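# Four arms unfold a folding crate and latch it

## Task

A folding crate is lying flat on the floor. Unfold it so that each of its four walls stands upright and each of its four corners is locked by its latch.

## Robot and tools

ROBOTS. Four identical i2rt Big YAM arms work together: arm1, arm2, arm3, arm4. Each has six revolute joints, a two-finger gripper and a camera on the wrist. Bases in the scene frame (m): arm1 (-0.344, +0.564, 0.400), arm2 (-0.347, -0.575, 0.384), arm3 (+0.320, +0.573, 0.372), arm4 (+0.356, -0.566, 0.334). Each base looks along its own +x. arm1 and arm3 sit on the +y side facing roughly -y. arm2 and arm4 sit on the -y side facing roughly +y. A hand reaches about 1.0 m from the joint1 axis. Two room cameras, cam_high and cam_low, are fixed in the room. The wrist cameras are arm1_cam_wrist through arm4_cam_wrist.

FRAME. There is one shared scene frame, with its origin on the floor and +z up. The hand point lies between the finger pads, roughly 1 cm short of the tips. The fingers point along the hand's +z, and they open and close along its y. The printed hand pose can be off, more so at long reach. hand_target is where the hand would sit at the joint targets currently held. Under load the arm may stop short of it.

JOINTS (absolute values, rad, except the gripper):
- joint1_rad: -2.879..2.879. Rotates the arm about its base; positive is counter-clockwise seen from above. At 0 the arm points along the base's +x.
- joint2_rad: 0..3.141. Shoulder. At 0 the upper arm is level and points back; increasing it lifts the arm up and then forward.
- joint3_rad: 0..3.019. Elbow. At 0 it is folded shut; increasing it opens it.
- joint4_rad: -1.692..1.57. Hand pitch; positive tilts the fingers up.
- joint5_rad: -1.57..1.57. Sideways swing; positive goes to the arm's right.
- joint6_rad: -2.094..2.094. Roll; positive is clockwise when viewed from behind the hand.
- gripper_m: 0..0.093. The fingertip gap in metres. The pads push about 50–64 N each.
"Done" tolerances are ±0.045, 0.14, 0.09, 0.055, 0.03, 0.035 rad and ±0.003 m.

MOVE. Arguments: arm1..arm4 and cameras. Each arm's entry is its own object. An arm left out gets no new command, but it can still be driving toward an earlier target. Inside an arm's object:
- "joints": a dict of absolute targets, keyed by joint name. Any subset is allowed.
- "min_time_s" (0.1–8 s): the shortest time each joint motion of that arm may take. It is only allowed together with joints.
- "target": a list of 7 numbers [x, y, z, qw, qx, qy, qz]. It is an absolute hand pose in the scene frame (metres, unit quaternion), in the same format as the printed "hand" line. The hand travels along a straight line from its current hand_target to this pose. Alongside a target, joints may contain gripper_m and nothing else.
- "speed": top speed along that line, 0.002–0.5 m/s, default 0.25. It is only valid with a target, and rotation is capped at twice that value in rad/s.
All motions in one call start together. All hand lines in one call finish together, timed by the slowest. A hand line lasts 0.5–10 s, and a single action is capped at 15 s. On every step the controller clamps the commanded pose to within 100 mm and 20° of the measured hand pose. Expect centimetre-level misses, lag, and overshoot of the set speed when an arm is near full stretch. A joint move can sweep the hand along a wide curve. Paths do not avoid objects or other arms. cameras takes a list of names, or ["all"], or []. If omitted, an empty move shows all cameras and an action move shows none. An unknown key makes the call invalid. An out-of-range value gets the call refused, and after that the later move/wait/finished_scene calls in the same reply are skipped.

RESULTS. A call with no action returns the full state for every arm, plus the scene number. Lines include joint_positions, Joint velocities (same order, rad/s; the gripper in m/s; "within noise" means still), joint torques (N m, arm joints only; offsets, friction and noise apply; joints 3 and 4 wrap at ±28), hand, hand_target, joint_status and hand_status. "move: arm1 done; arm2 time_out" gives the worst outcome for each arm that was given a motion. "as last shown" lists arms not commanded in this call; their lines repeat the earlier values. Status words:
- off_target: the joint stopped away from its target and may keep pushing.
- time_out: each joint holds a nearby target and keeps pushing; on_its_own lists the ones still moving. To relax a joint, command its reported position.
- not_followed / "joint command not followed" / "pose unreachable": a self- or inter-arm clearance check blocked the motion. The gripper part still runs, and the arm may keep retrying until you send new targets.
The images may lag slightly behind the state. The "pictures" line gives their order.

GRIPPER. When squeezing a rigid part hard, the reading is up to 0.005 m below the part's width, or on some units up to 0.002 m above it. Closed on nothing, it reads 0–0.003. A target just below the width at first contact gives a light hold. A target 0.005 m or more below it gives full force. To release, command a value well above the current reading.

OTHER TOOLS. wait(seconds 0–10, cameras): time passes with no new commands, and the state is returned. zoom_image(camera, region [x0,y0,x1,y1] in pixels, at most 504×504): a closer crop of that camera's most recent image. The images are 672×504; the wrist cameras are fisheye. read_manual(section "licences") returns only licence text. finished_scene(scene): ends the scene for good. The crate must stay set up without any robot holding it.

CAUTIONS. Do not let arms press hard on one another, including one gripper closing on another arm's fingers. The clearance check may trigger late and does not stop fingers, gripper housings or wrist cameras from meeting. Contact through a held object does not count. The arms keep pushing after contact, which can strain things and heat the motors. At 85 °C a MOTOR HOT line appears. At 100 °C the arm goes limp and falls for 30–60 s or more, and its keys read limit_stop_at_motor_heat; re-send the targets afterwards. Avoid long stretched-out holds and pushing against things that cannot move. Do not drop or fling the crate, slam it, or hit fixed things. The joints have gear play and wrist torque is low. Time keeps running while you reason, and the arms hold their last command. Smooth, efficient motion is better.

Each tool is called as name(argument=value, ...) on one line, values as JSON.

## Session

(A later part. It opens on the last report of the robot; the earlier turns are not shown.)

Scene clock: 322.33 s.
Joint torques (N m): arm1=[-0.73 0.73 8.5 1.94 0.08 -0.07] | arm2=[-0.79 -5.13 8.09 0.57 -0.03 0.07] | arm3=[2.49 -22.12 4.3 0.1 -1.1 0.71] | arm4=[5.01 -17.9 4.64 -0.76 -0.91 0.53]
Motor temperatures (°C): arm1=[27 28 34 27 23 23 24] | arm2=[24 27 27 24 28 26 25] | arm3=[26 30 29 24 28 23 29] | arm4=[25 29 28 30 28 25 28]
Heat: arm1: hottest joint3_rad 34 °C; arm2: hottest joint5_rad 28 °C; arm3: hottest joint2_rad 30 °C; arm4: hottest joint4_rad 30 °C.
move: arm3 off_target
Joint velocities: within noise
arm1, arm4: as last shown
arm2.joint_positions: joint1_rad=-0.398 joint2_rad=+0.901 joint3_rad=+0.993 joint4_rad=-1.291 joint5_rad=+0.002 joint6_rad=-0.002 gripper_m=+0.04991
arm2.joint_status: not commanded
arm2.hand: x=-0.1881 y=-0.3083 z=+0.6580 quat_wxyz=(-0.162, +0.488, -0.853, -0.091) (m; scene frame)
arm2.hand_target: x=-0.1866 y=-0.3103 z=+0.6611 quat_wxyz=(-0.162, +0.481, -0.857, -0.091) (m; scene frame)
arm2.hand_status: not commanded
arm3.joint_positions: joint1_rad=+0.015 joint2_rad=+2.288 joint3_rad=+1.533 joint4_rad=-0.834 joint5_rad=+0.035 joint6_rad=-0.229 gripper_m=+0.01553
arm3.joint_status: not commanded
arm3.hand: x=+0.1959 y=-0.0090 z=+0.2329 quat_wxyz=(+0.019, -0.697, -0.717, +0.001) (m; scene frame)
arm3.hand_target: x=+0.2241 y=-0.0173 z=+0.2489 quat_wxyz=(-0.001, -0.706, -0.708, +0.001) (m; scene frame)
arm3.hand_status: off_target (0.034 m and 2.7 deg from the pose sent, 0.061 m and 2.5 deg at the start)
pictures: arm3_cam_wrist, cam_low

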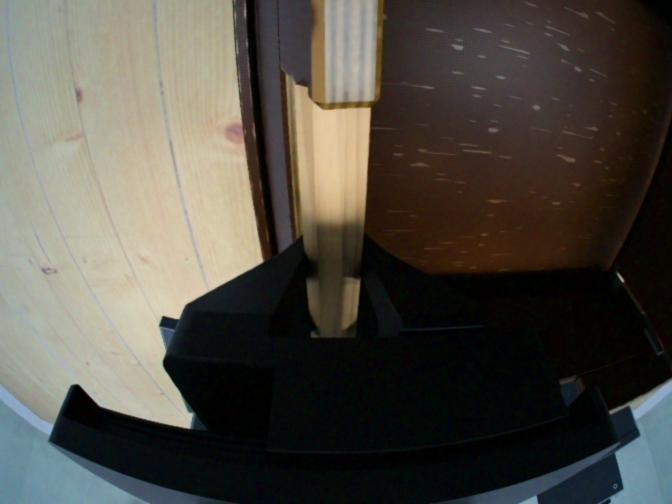

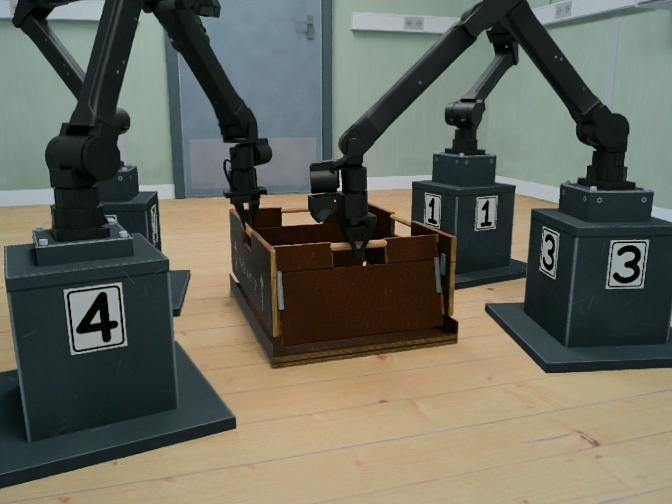

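move(arm3={"target": [0.258, -0.016, 0.247, 0, 0.7071, 0.7071, 0], "speed": 0.08}, cameras=[])

move(arm3={"target": [0.292, -0.015, 0.244, 0, 0.7071, 0.7071, 0], "speed": 0.08}, cameras=["arm3_cam_wrist", "cam_low", "cam_high"])

zoom_image(camera="cam_low", region=[220, 180, 480, 380])

Scene clock: 327.93 s.
Joint torques (N m): arm1=[-0.85 0.85 8.49 1.94 0.02 -0.05] | arm2=[-0.73 -5.01 8.08 0.57 -0.03 0.07] | arm3=[4.89 -22.3 3.92 0.43 -1.66 0.94] | arm4=[5.07 -17.9 4.64 -0.76 -0.91 0.52]
Motor temperatures (°C): arm1=[27 28 34 27 23 23 24] | arm2=[24 27 27 24 28 26 25] | arm3=[26 30 29 24 28 23 29] | arm4=[25 29 28 30 28 25 28]
Heat: arm1: hottest joint3_rad 34 °C; arm2: hottest joint5_rad 28 °C; arm3: hottest joint2_rad 30 °C; arm4: hottest joint4_rad 30 °C.
move: arm3 off_target
Joint velocities: within noise
arm1, arm2, arm4: as last shown
arm3.joint_positions: joint1_rad=+0.040 joint2_rad=+2.277 joint3_rad=+1.519 joint4_rad=-0.831 joint5_rad=+0.052 joint6_rad=-0.200 gripper_m=+0.01553
arm3.joint_status: not commanded
arm3.hand: x=+0.2079 y=-0.0081 z=+0.2355 quat_wxyz=(+0.026, -0.698, -0.716, +0.006) (m; scene frame)
arm3.hand_target: x=+0.2555 y=-0.0146 z=+0.2464 quat_wxyz=(+0.001, -0.706, -0.708, -0.002) (m; scene frame)
arm3.hand_status: off_target (0.052 m and 3.3 deg from the pose sent, 0.064 m and 2.7 deg at the start)
pictures: none
No camera images: "cameras" was empty.

Scene clock: 329.07 s.
Joint torques (N m): arm1=[-0.62 0.79 8.64 2.06 0.04 -0.04] | arm2=[-0.73 -5.07 8.08 0.58 -0.03 0.06] | arm3=[3.19 -20.37 4.49 0.59 -1.95 0.81] | arm4=[5.01 -17.9 4.64 -0.76 -0.91 0.52]
Motor temperatures (°C): arm1=[27 28 34 27 23 23 24] | arm2=[24 27 27 24 28 26 25] | arm3=[26 30 29 24 29 24 29] | arm4=[25 29 28 30 28 25 28]
Heat: arm1: hottest joint3_rad 34 °C; arm2: hottest joint5_rad 28 °C; arm3: hottest joint2_rad 30 °C; arm4: hottest joint4_rad 30 °C.
move: arm3 off_target
Joint velocities: within noise
arm1.joint_positions: joint1_rad=+0.364 joint2_rad=+0.611 joint3_rad=+1.390 joint4_rad=-1.042 joint5_rad=+0.002 joint6_rad=+0.023 gripper_m=+0.09396
arm1.joint_status: not commanded
arm1.hand: x=-0.2046 y=+0.3439 z=+1.0077 quat_wxyz=(-0.533, -0.394, -0.688, +0.295) (m; scene frame)
arm1.hand_target: x=-0.2095 y=+0.3475 z=+1.0165 quat_wxyz=(-0.534, -0.390, -0.686, +0.304) (m; scene frame)
arm1.hand_status: not commanded
arm2: as last shown
arm3.joint_positions: joint1_rad=+0.115 joint2_rad=+2.263 joint3_rad=+1.498 joint4_rad=-0.833 joint5_rad=+0.062 joint6_rad=-0.126 gripper_m=+0.01553
arm3.joint_status: not commanded
arm3.hand: x=+0.2510 y=-0.0071 z=+0.2377 quat_wxyz=(+0.032, -0.697, -0.716, +0.008) (m; scene frame)
arm3.hand_target: x=+0.2910 y=-0.0125 z=+0.2439 quat_wxyz=(+0.005, -0.706, -0.708, -0.004) (m; scene frame)
arm3.hand_status: off_target (0.042 m and 4.0 deg from the pose sent, 0.085 m and 3.3 deg at the start)
arm4.joint_positions: joint1_rad=+0.625 joint2_rad=+1.998 joint3_rad=+1.195 joint4_rad=-0.724 joint5_rad=+0.023 joint6_rad=-0.736 gripper_m=+0.01490
arm4.joint_status: not commanded
arm4.hand: x=-0.0230 y=-0.2153 z=+0.2590 quat_wxyz=(-0.023, +1.000, -0.002, -0.008) (m; scene frame)
arm4.hand_target: x=-0.0252 y=-0.2470 z=+0.2525 quat_wxyz=(+0.000, +1.000, +0.000, +0.000) (m; scene frame)
arm4.hand_status: not commanded
pictures: arm3_cam_wrist, cam_high, cam_low

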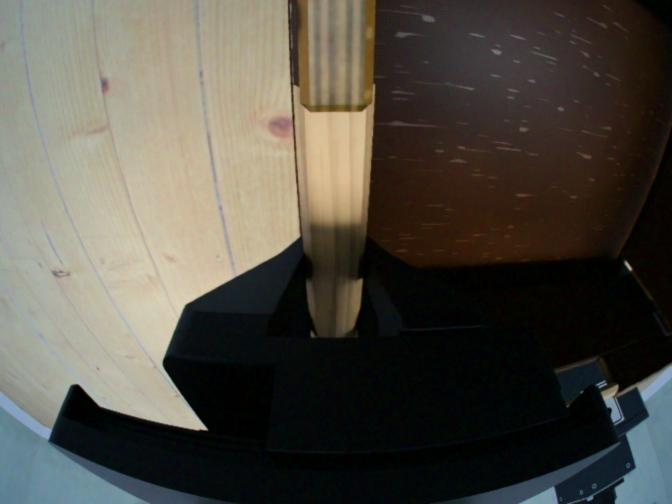

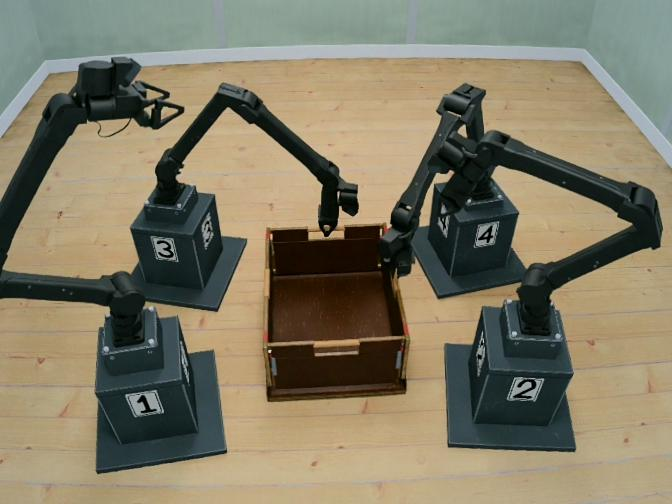

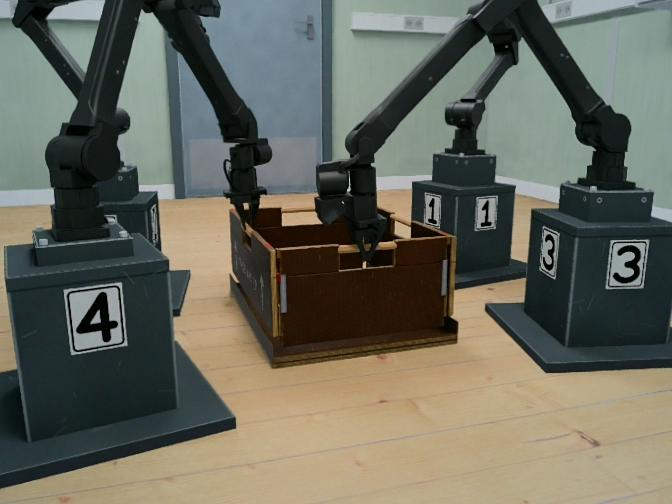

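Scaled by 1.938 from the camera's 672x504 image, which has a finer 960x720 frame.

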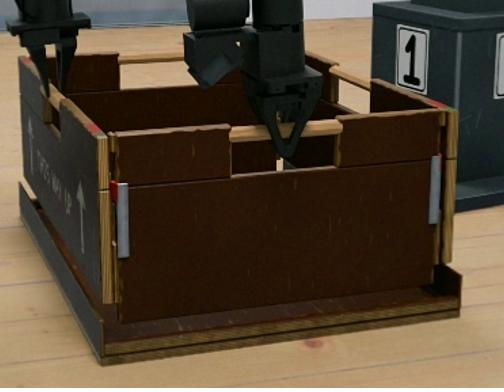

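zoom_image(camera="cam_low", region=[260, 225, 310, 330])

zoom_image(camera="cam_low", region=[420, 215, 470, 320])

zoom_image(camera="cam_high", region=[255, 215, 415, 405])

Scaled by 4.800 from the camera's 672x504 image, which has a finer 960x720 frame.

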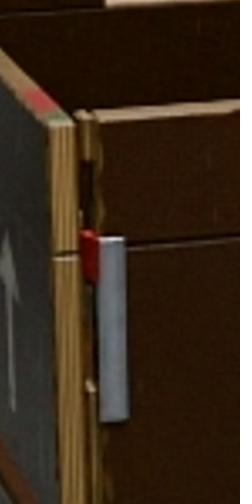

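Scaled by 4.800 from the camera's 672x504 image, which has a finer 960x720 frame.

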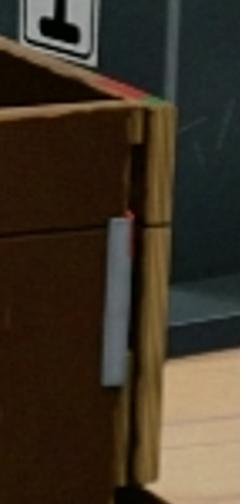

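Scaled by 2.653 from the camera's 672x504 image, which has a finer 960x720 frame.

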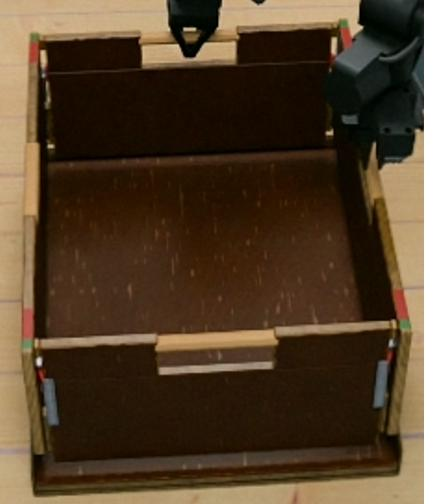

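move(arm3={"target": [0.212, -0.013, 0.243, 0, 0.7071, 0.7071, 0], "speed": 0.1}, arm4={"target": [-0.026, -0.219, 0.256, 0, 1, 0, 0], "speed": 0.1}, cameras=["cam_low"])

zoom_image(camera="cam_low", region=[220, 180, 480, 380])

Scene clock: 333.33 s.
Joint torques (N m): arm1=[-1.03 1.08 8.55 1.8 0.04 -0.02] | arm2=[-0.73 -5.07 8.08 0.57 -0.03 0.07] | arm3=[-4.72 -19.6 6.17 0.7 -0.15 -0.1] | arm4=[2.08 -16.15 8.99 -1.62 -0.79 0.08]
Motor temperatures (°C): arm1=[27 28 34 27 23 23 24] | arm2=[24 27 28 24 28 26 25] | arm3=[26 30 29 24 29 24 29] | arm4=[25 29 28 30 28 25 28]
Heat: arm1: hottest joint3_rad 34 °C; arm2: hottest joint3_rad 28 °C; arm3: hottest joint2_rad 30 °C; arm4: hottest joint4_rad 30 °C.
move: arm3 off_target; arm4 off_target
Joint velocities: within noise
arm1, arm2: as last shown
arm3.joint_positions: joint1_rad=+0.094 joint2_rad=+2.263 joint3_rad=+1.498 joint4_rad=-0.831 joint5_rad=+0.009 joint6_rad=-0.155 gripper_m=+0.01553
arm3.joint_status: not commanded
arm3.hand: x=+0.2476 y=-0.0069 z=+0.2373 quat_wxyz=(+0.010, -0.695, -0.719, -0.008) (m; scene frame)
arm3.hand_target: x=+0.2186 y=-0.0130 z=+0.2430 quat_wxyz=(+0.000, -0.707, -0.707, +0.000) (m; scene frame)
arm3.hand_status: off_target (0.037 m and 2.5 deg from the pose sent, 0.040 m and 4.0 deg at the start)
arm4.joint_positions: joint1_rad=+0.620 joint2_rad=+2.002 joint3_rad=+1.207 joint4_rad=-0.741 joint5_rad=+0.019 joint6_rad=-0.736 gripper_m=+0.01489
arm4.joint_status: not commanded
arm4.hand: x=-0.0229 y=-0.2133 z=+0.2599 quat_wxyz=(-0.019, +1.000, -0.004, -0.006) (m; scene frame)
arm4.hand_target: x=-0.0259 y=-0.2183 z=+0.2564 quat_wxyz=(-0.001, +1.000, -0.001, -0.001) (m; scene frame)
arm4.hand_status: off_target (0.008 m and 2.3 deg from the pose sent, 0.006 m and 2.8 deg at the start)
pictures: cam_low

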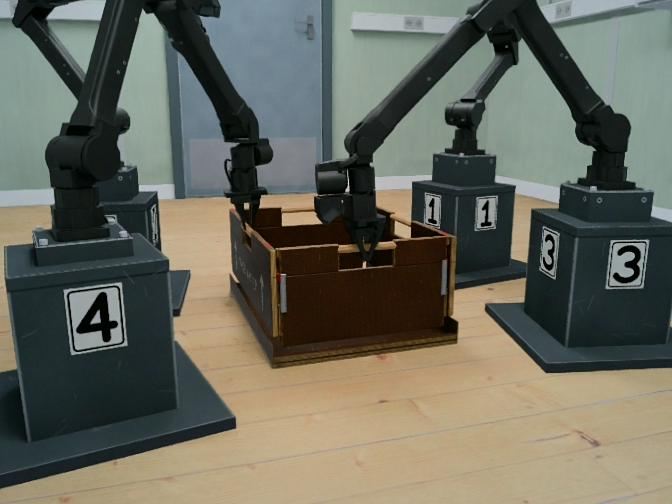

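Scaled by 1.938 from the camera's 672x504 image, which has a finer 960x720 frame.

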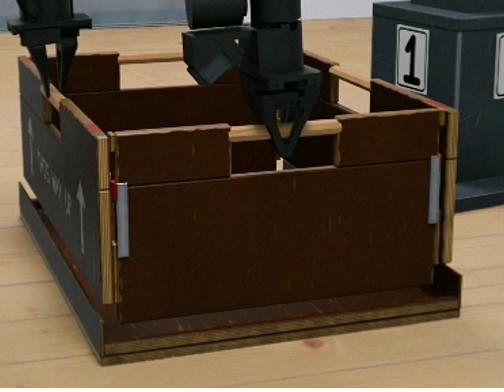

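move(arm3={"target": [0.250, -0.012, 0.241, 0, 0.7071, 0.7071, 0], "speed": 0.1}, cameras=[])

move(arm3={"joints": {"gripper_m": 0.05}}, arm4={"joints": {"gripper_m": 0.055}}, cameras=["arm3_cam_wrist", "arm4_cam_wrist"])

Scene clock: 339.83 s.
Joint torques (N m): arm1=[-0.97 1.03 8.47 1.77 0.06 -0.03] | arm2=[-0.79 -5.07 8.08 0.57 -0.03 0.06] | arm3=[-0.73 -20.01 4.62 1.26 -0.25 0.29] | arm4=[2.08 -16.15 8.99 -1.57 -0.79 0.08]
Motor temperatures (°C): arm1=[27 28 34 27 23 23 24] | arm2=[24 27 28 24 28 26 25] | arm3=[26 31 29 24 29 24 29] | arm4=[25 29 28 30 28 25 29]
Heat: arm1: hottest joint3_rad 34 °C; arm2: hottest joint3_rad 28 °C; arm3: hottest joint2_rad 31 °C; arm4: hottest joint4_rad 30 °C.
move: arm3 off_target
Joint velocities: within noise
arm1, arm2, arm4: as last shown
arm3.joint_positions: joint1_rad=+0.095 joint2_rad=+2.263 joint3_rad=+1.498 joint4_rad=-0.831 joint5_rad=+0.012 joint6_rad=-0.152 gripper_m=+0.01553
arm3.joint_status: not commanded
arm3.hand: x=+0.2479 y=-0.0070 z=+0.2374 quat_wxyz=(+0.012, -0.696, -0.718, -0.007) (m; scene frame)
arm3.hand_target: x=+0.2498 y=-0.0118 z=+0.2410 quat_wxyz=(+0.000, -0.704, -0.710, -0.001) (m; scene frame)
arm3.hand_status: off_target (0.007 m and 2.4 deg from the pose sent, 0.007 m and 2.5 deg at the start)
pictures: none
No camera images: "cameras" was empty.

Scene clock: 340.60 s.
Joint torques (N m): arm1=[-1.08 0.67 8.73 2.02 0.07 -0.05] | arm2=[-0.85 -5.07 8.1 0.57 -0.02 0.06] | arm3=[-0.38 -19.96 4.66 1.06 -0.03 0.16] | arm4=[1.85 -16.03 8.91 -0.42 -0.21 0.08]
Motor temperatures (°C): arm1=[27 28 34 27 23 23 24] | arm2=[24 27 28 24 28 26 25] | arm3=[26 31 29 24 29 24 29] | arm4=[25 29 28 30 28 25 28]
Heat: arm1: hottest joint3_rad 34 °C; arm2: hottest joint3_rad 28 °C; arm3: hottest joint2_rad 31 °C; arm4: hottest joint4_rad 30 °C.
move: arm3 done; arm4 done
Joint velocities: within noise
arm1, arm2: as last shown
arm3.joint_positions: joint1_rad=+0.089 joint2_rad=+2.262 joint3_rad=+1.498 joint4_rad=-0.820 joint5_rad=+0.006 joint6_rad=-0.129 gripper_m=+0.04989
arm3.joint_status: all done
arm3.hand: x=+0.2450 y=-0.0097 z=+0.2381 quat_wxyz=(+0.006, -0.706, -0.708, -0.004) (m; scene frame)
arm3.hand_target: x=+0.2461 y=-0.0118 z=+0.2412 quat_wxyz=(+0.000, -0.709, -0.705, +0.000) (m; scene frame)
arm3.hand_status: not commanded
arm4.joint_positions: joint1_rad=+0.629 joint2_rad=+2.004 joint3_rad=+1.207 joint4_rad=-0.776 joint5_rad=+0.002 joint6_rad=-0.736 gripper_m=+0.05493
arm4.joint_status: all done
arm4.hand: x=-0.0214 y=-0.2250 z=+0.2590 quat_wxyz=(+0.000, +1.000, +0.001, +0.001) (m; scene frame)
arm4.hand_target: x=-0.0269 y=-0.2234 z=+0.2560 quat_wxyz=(+0.003, +1.000, +0.004, +0.003) (m; scene frame)
arm4.hand_status: not commanded
pictures: arm3_cam_wrist, arm4_cam_wrist

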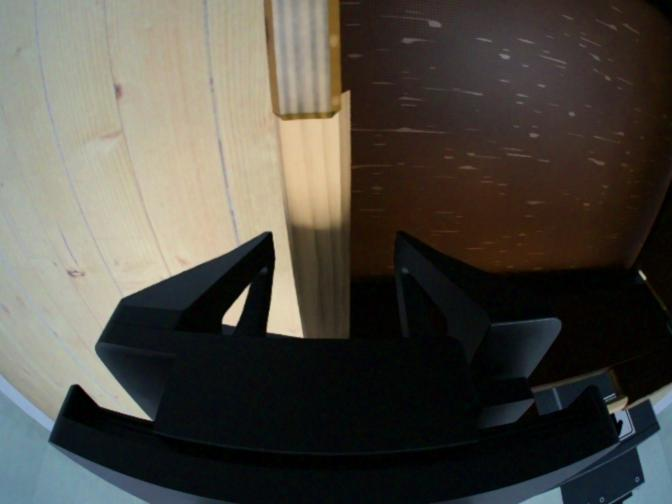

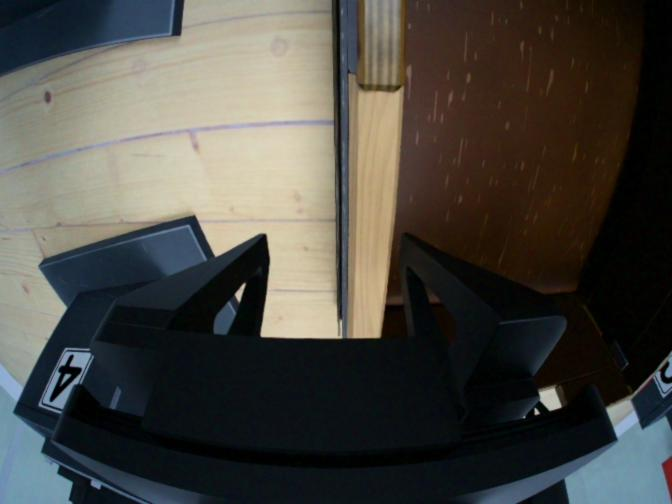

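move(arm3={"target": [0.246, -0.010, 0.40, 0, 0.7071, 0.7071, 0], "speed": 0.25}, arm4={"target": [-0.024, -0.224, 0.40, 0, 1, 0, 0], "speed": 0.25}, cameras=[])

move(arm3={"target": [0.24, 0.12, 0.40, 0, 0.7071, 0.7071, 0], "speed": 0.3}, arm4={"target": [0.24, -0.15, 0.40, 0, 0.7071, -0.7071, 0], "speed": 0.3}, arm1={"target": [-0.29, 0.12, 0.40, 0, 0.7071, 0.7071, 0], "speed": 0.4}, arm2={"target": [-0.29, -0.14, 0.40, 0, 0.7071, -0.7071, 0], "speed": 0.4}, cameras=["all"])

Scene clock: 344.37 s.
Joint torques (N m): arm1=[-0.85 1.32 8.49 1.96 0.09 -0.06] | arm2=[-0.79 -5.13 8.09 0.58 -0.03 0.06] | arm3=[-0.5 -18.2 9.39 -0.23 -0.02 0.11] | arm4=[1.85 -15.44 12.19 -0.54 -0.21 0.12]
Motor temperatures (°C): arm1=[27 28 34 27 23 23 24] | arm2=[24 26 28 24 28 26 25] | arm3=[26 31 29 24 28 23 29] | arm4=[25 29 28 30 28 25 28]
Heat: arm1: hottest joint3_rad 34 °C; arm2: hottest joint3_rad 28 °C; arm3: hottest joint2_rad 31 °C; arm4: hottest joint4_rad 30 °C.
move: arm3 off_target; arm4 off_target
Joint velocities: within noise
arm1, arm2: as last shown
arm3.joint_positions: joint1_rad=+0.086 joint2_rad=+2.015 joint3_rad=+1.516 joint4_rad=-1.107 joint5_rad=+0.005 joint6_rad=-0.128 gripper_m=+0.04991
arm3.joint_status: not commanded
arm3.hand: x=+0.2451 y=+0.0057 z=+0.3842 quat_wxyz=(+0.012, -0.708, -0.706, -0.013) (m; scene frame)
arm3.hand_target: x=+0.2444 y=-0.0097 z=+0.3995 quat_wxyz=(+0.000, -0.709, -0.706, -0.001) (m; scene frame)
arm3.hand_status: off_target (0.022 m and 2.0 deg from the pose sent, 0.162 m and 0.8 deg at the start)
arm4.joint_positions: joint1_rad=+0.622 joint2_rad=+1.782 joint3_rad=+1.287 joint4_rad=-1.094 joint5_rad=+0.002 joint6_rad=-0.736 gripper_m=+0.05496
arm4.joint_status: not commanded
arm4.hand: x=-0.0117 y=-0.2286 z=+0.3917 quat_wxyz=(+0.005, +1.000, -0.003, +0.007) (m; scene frame)
arm4.hand_target: x=-0.0225 y=-0.2200 z=+0.3999 quat_wxyz=(-0.001, +1.000, -0.004, -0.001) (m; scene frame)
arm4.hand_status: off_target (0.016 m and 1.1 deg from the pose sent, 0.141 m and 0.2 deg at the start)
pictures: none
No camera images: "cameras" was empty.

Scene clock: 347.90 s.
Joint torques (N m): arm1=[-0.79 -15.33 9.25 0.5 0.21 0.23] | arm2=[0.32 -13.92 8.35 0.65 -0.1 -0.13] | arm3=[-1.9 -14.8 4.92 0.84 0.03 -0.01] | arm4=[1.49 -13.8 7.76 0.39 -0.11 0.29]
Motor temperatures (°C): arm1=[27 28 34 27 23 23 24] | arm2=[24 26 28 24 28 26 25] | arm3=[26 30 29 24 28 23 28] | arm4=[25 29 28 30 28 25 28]
Heat: arm1: hottest joint3_rad 34 °C; arm2: hottest joint3_rad 28 °C; arm3: hottest joint2_rad 30 °C; arm4: hottest joint4_rad 30 °C.
move: arm1 off_target; arm2 off_target; arm3 done; arm4 done
Joint velocities: within noise
arm1.joint_positions: joint1_rad=-0.047 joint2_rad=+1.738 joint3_rad=+1.000 joint4_rad=-0.884 joint5_rad=-0.010 joint6_rad=+0.101 gripper_m=+0.09396
arm1.joint_status: not commanded
arm1.hand: x=-0.2850 y=+0.1466 z=+0.3900 quat_wxyz=(+0.017, -0.694, -0.719, -0.016) (m; scene frame)
arm1.hand_target: x=-0.2865 y=+0.1254 z=+0.3985 quat_wxyz=(+0.004, -0.703, -0.711, -0.004) (m; scene frame)
arm1.hand_status: off_target (0.029 m and 3.4 deg from the pose sent, 0.653 m and 80.1 deg at the start)
arm2.joint_positions: joint1_rad=+0.012 joint2_rad=+1.682 joint3_rad=+0.992 joint4_rad=-0.924 joint5_rad=+0.007 joint6_rad=-0.121 gripper_m=+0.04991
arm2.joint_status: not commanded
arm2.hand: x=-0.2936 y=-0.1635 z=+0.3927 quat_wxyz=(+0.015, +0.706, -0.708, +0.016) (m; scene frame)
arm2.hand_target: x=-0.2935 y=-0.1425 z=+0.4016 quat_wxyz=(-0.002, +0.710, -0.704, +0.002) (m; scene frame)
arm2.hand_status: off_target (0.025 m and 2.5 deg from the pose sent, 0.324 m and 37.1 deg at the start)
arm3.joint_positions: joint1_rad=+0.055 joint2_rad=+1.737 joint3_rad=+1.131 joint4_rad=-0.977 joint5_rad=+0.005 joint6_rad=-0.162 gripper_m=+0.04991
arm3.joint_status: not commanded
arm3.hand: x=+0.2452 y=+0.1170 z=+0.3986 quat_wxyz=(+0.004, -0.707, -0.708, -0.004) (m; scene frame)
arm3.hand_target: x=+0.2404 y=+0.1197 z=+0.4006 quat_wxyz=(+0.000, -0.707, -0.707, +0.000) (m; scene frame)
arm3.hand_status: done (0.006 m and 0.7 deg from the pose sent, 0.115 m and 2.0 deg at the start)
arm4.joint_positions: joint1_rad=+0.071 joint2_rad=+1.608 joint3_rad=+1.083 joint4_rad=-1.057 joint5_rad=-0.015 joint6_rad=+0.255 gripper_m=+0.05496
arm4.joint_status: not commanded
arm4.hand: x=+0.2352 y=-0.1522 z=+0.4012 quat_wxyz=(+0.009, +0.715, -0.699, +0.001) (m; scene frame)
arm4.hand_target: x=+0.2371 y=-0.1536 z=+0.4003 quat_wxyz=(+0.008, +0.707, -0.707, -0.002) (m; scene frame)
arm4.hand_status: done (0.005 m and 1.7 deg from the pose sent, 0.264 m and 89.7 deg at the start)
pictures: arm1_cam_wrist, arm2_cam_wrist, arm3_cam_wrist, arm4_cam_wrist, cam_high, cam_low

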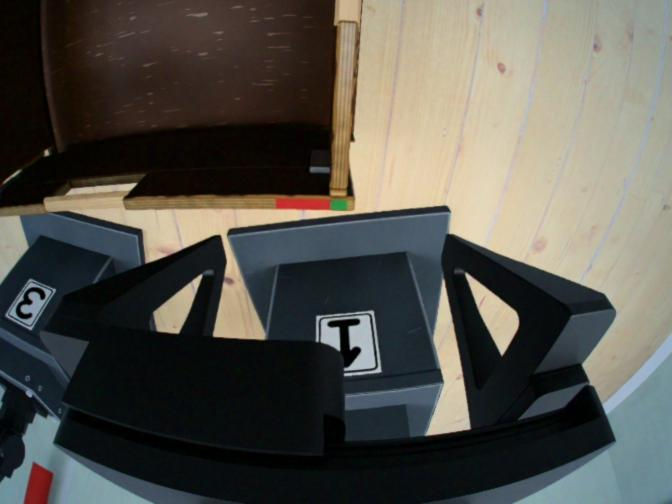

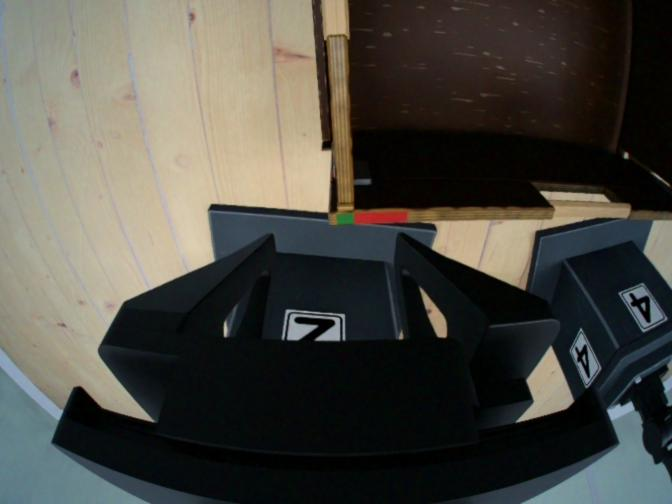

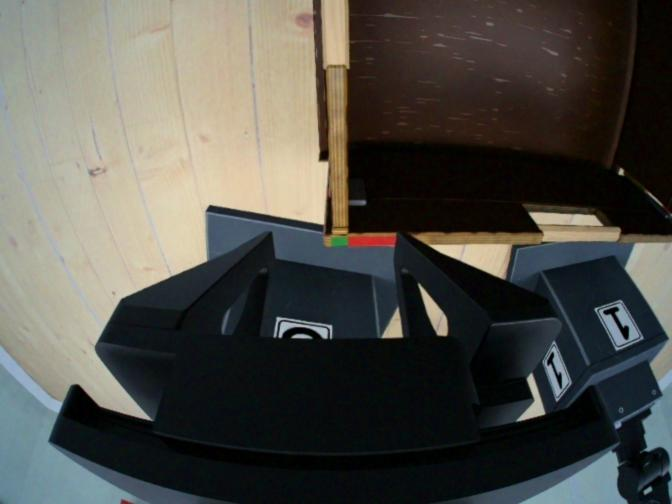

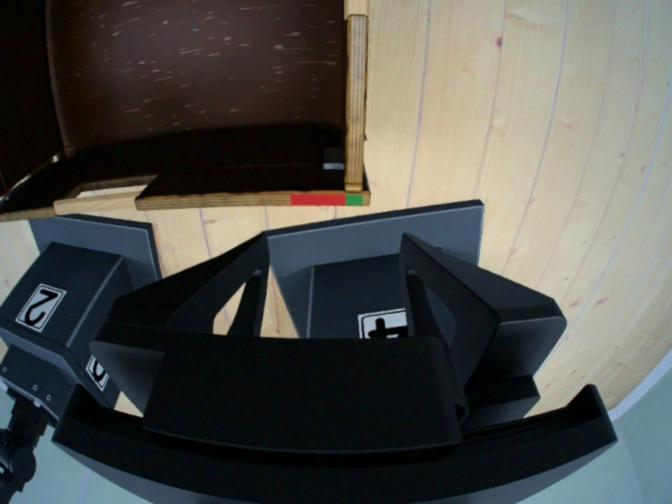

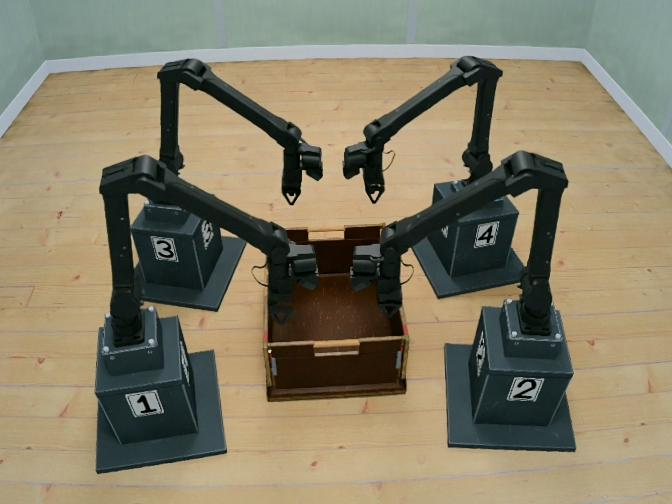

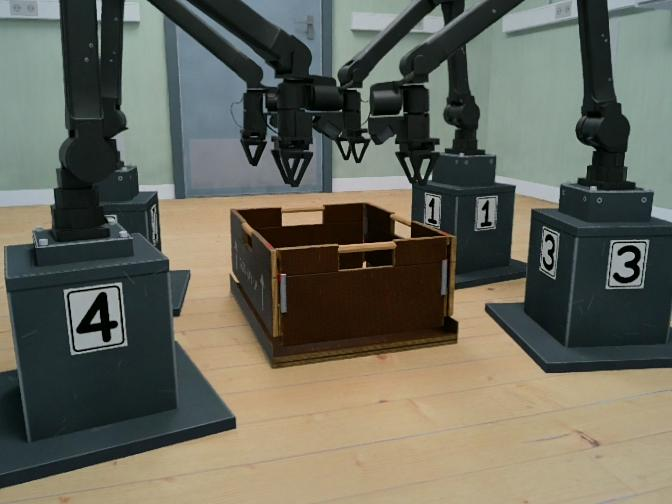

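zoom_image(camera="arm1_cam_wrist", region=[260, 120, 390, 230])

zoom_image(camera="arm2_cam_wrist", region=[300, 120, 430, 240])

zoom_image(camera="arm3_cam_wrist", region=[290, 140, 420, 260])

zoom_image(camera="arm4_cam_wrist", region=[270, 110, 400, 230])

zoom_image(camera="cam_low", region=[220, 190, 480, 380])

Scaled by 3.877 from the camera's 672x504 image, which has a finer 960x720 frame.

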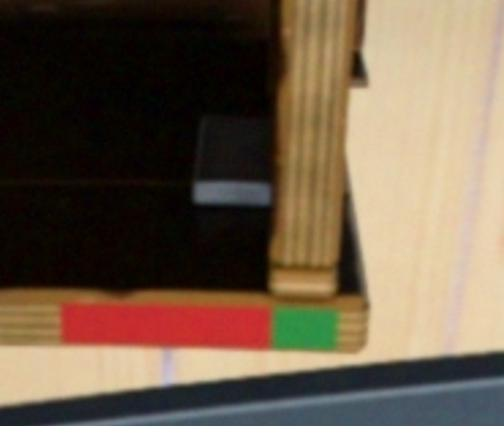

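Scaled by 3.877 from the camera's 672x504 image, which has a finer 960x720 frame.

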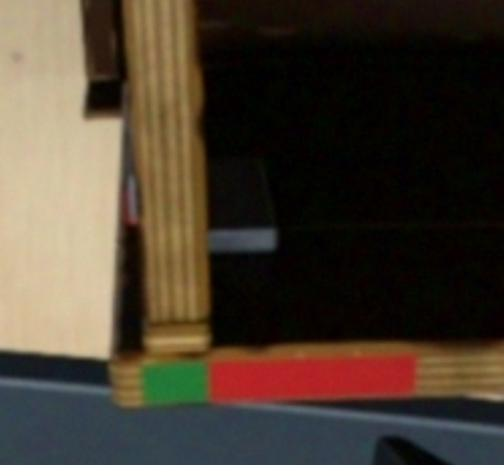

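Scaled by 3.877 from the camera's 672x504 image, which has a finer 960x720 frame.

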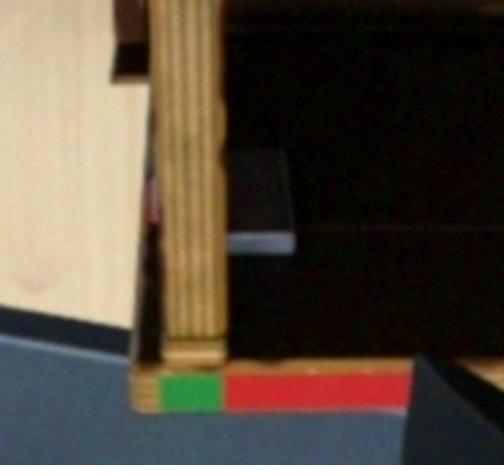

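Scaled by 3.877 from the camera's 672x504 image, which has a finer 960x720 frame.

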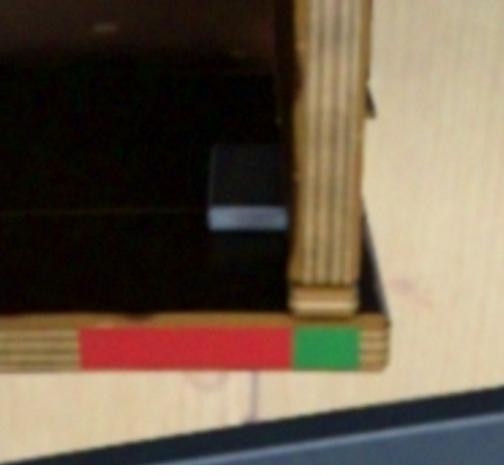

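Scaled by 1.938 from the camera's 672x504 image, which has a finer 960x720 frame.

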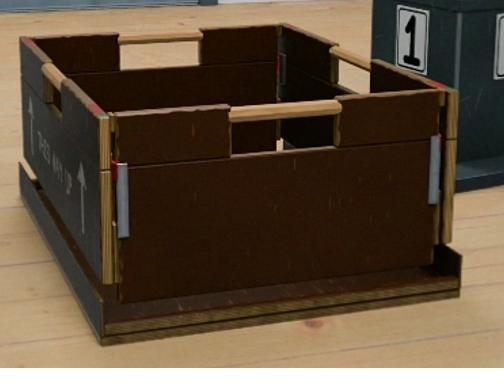

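finished_scene(scene=1)

The scene is finished: the task was done.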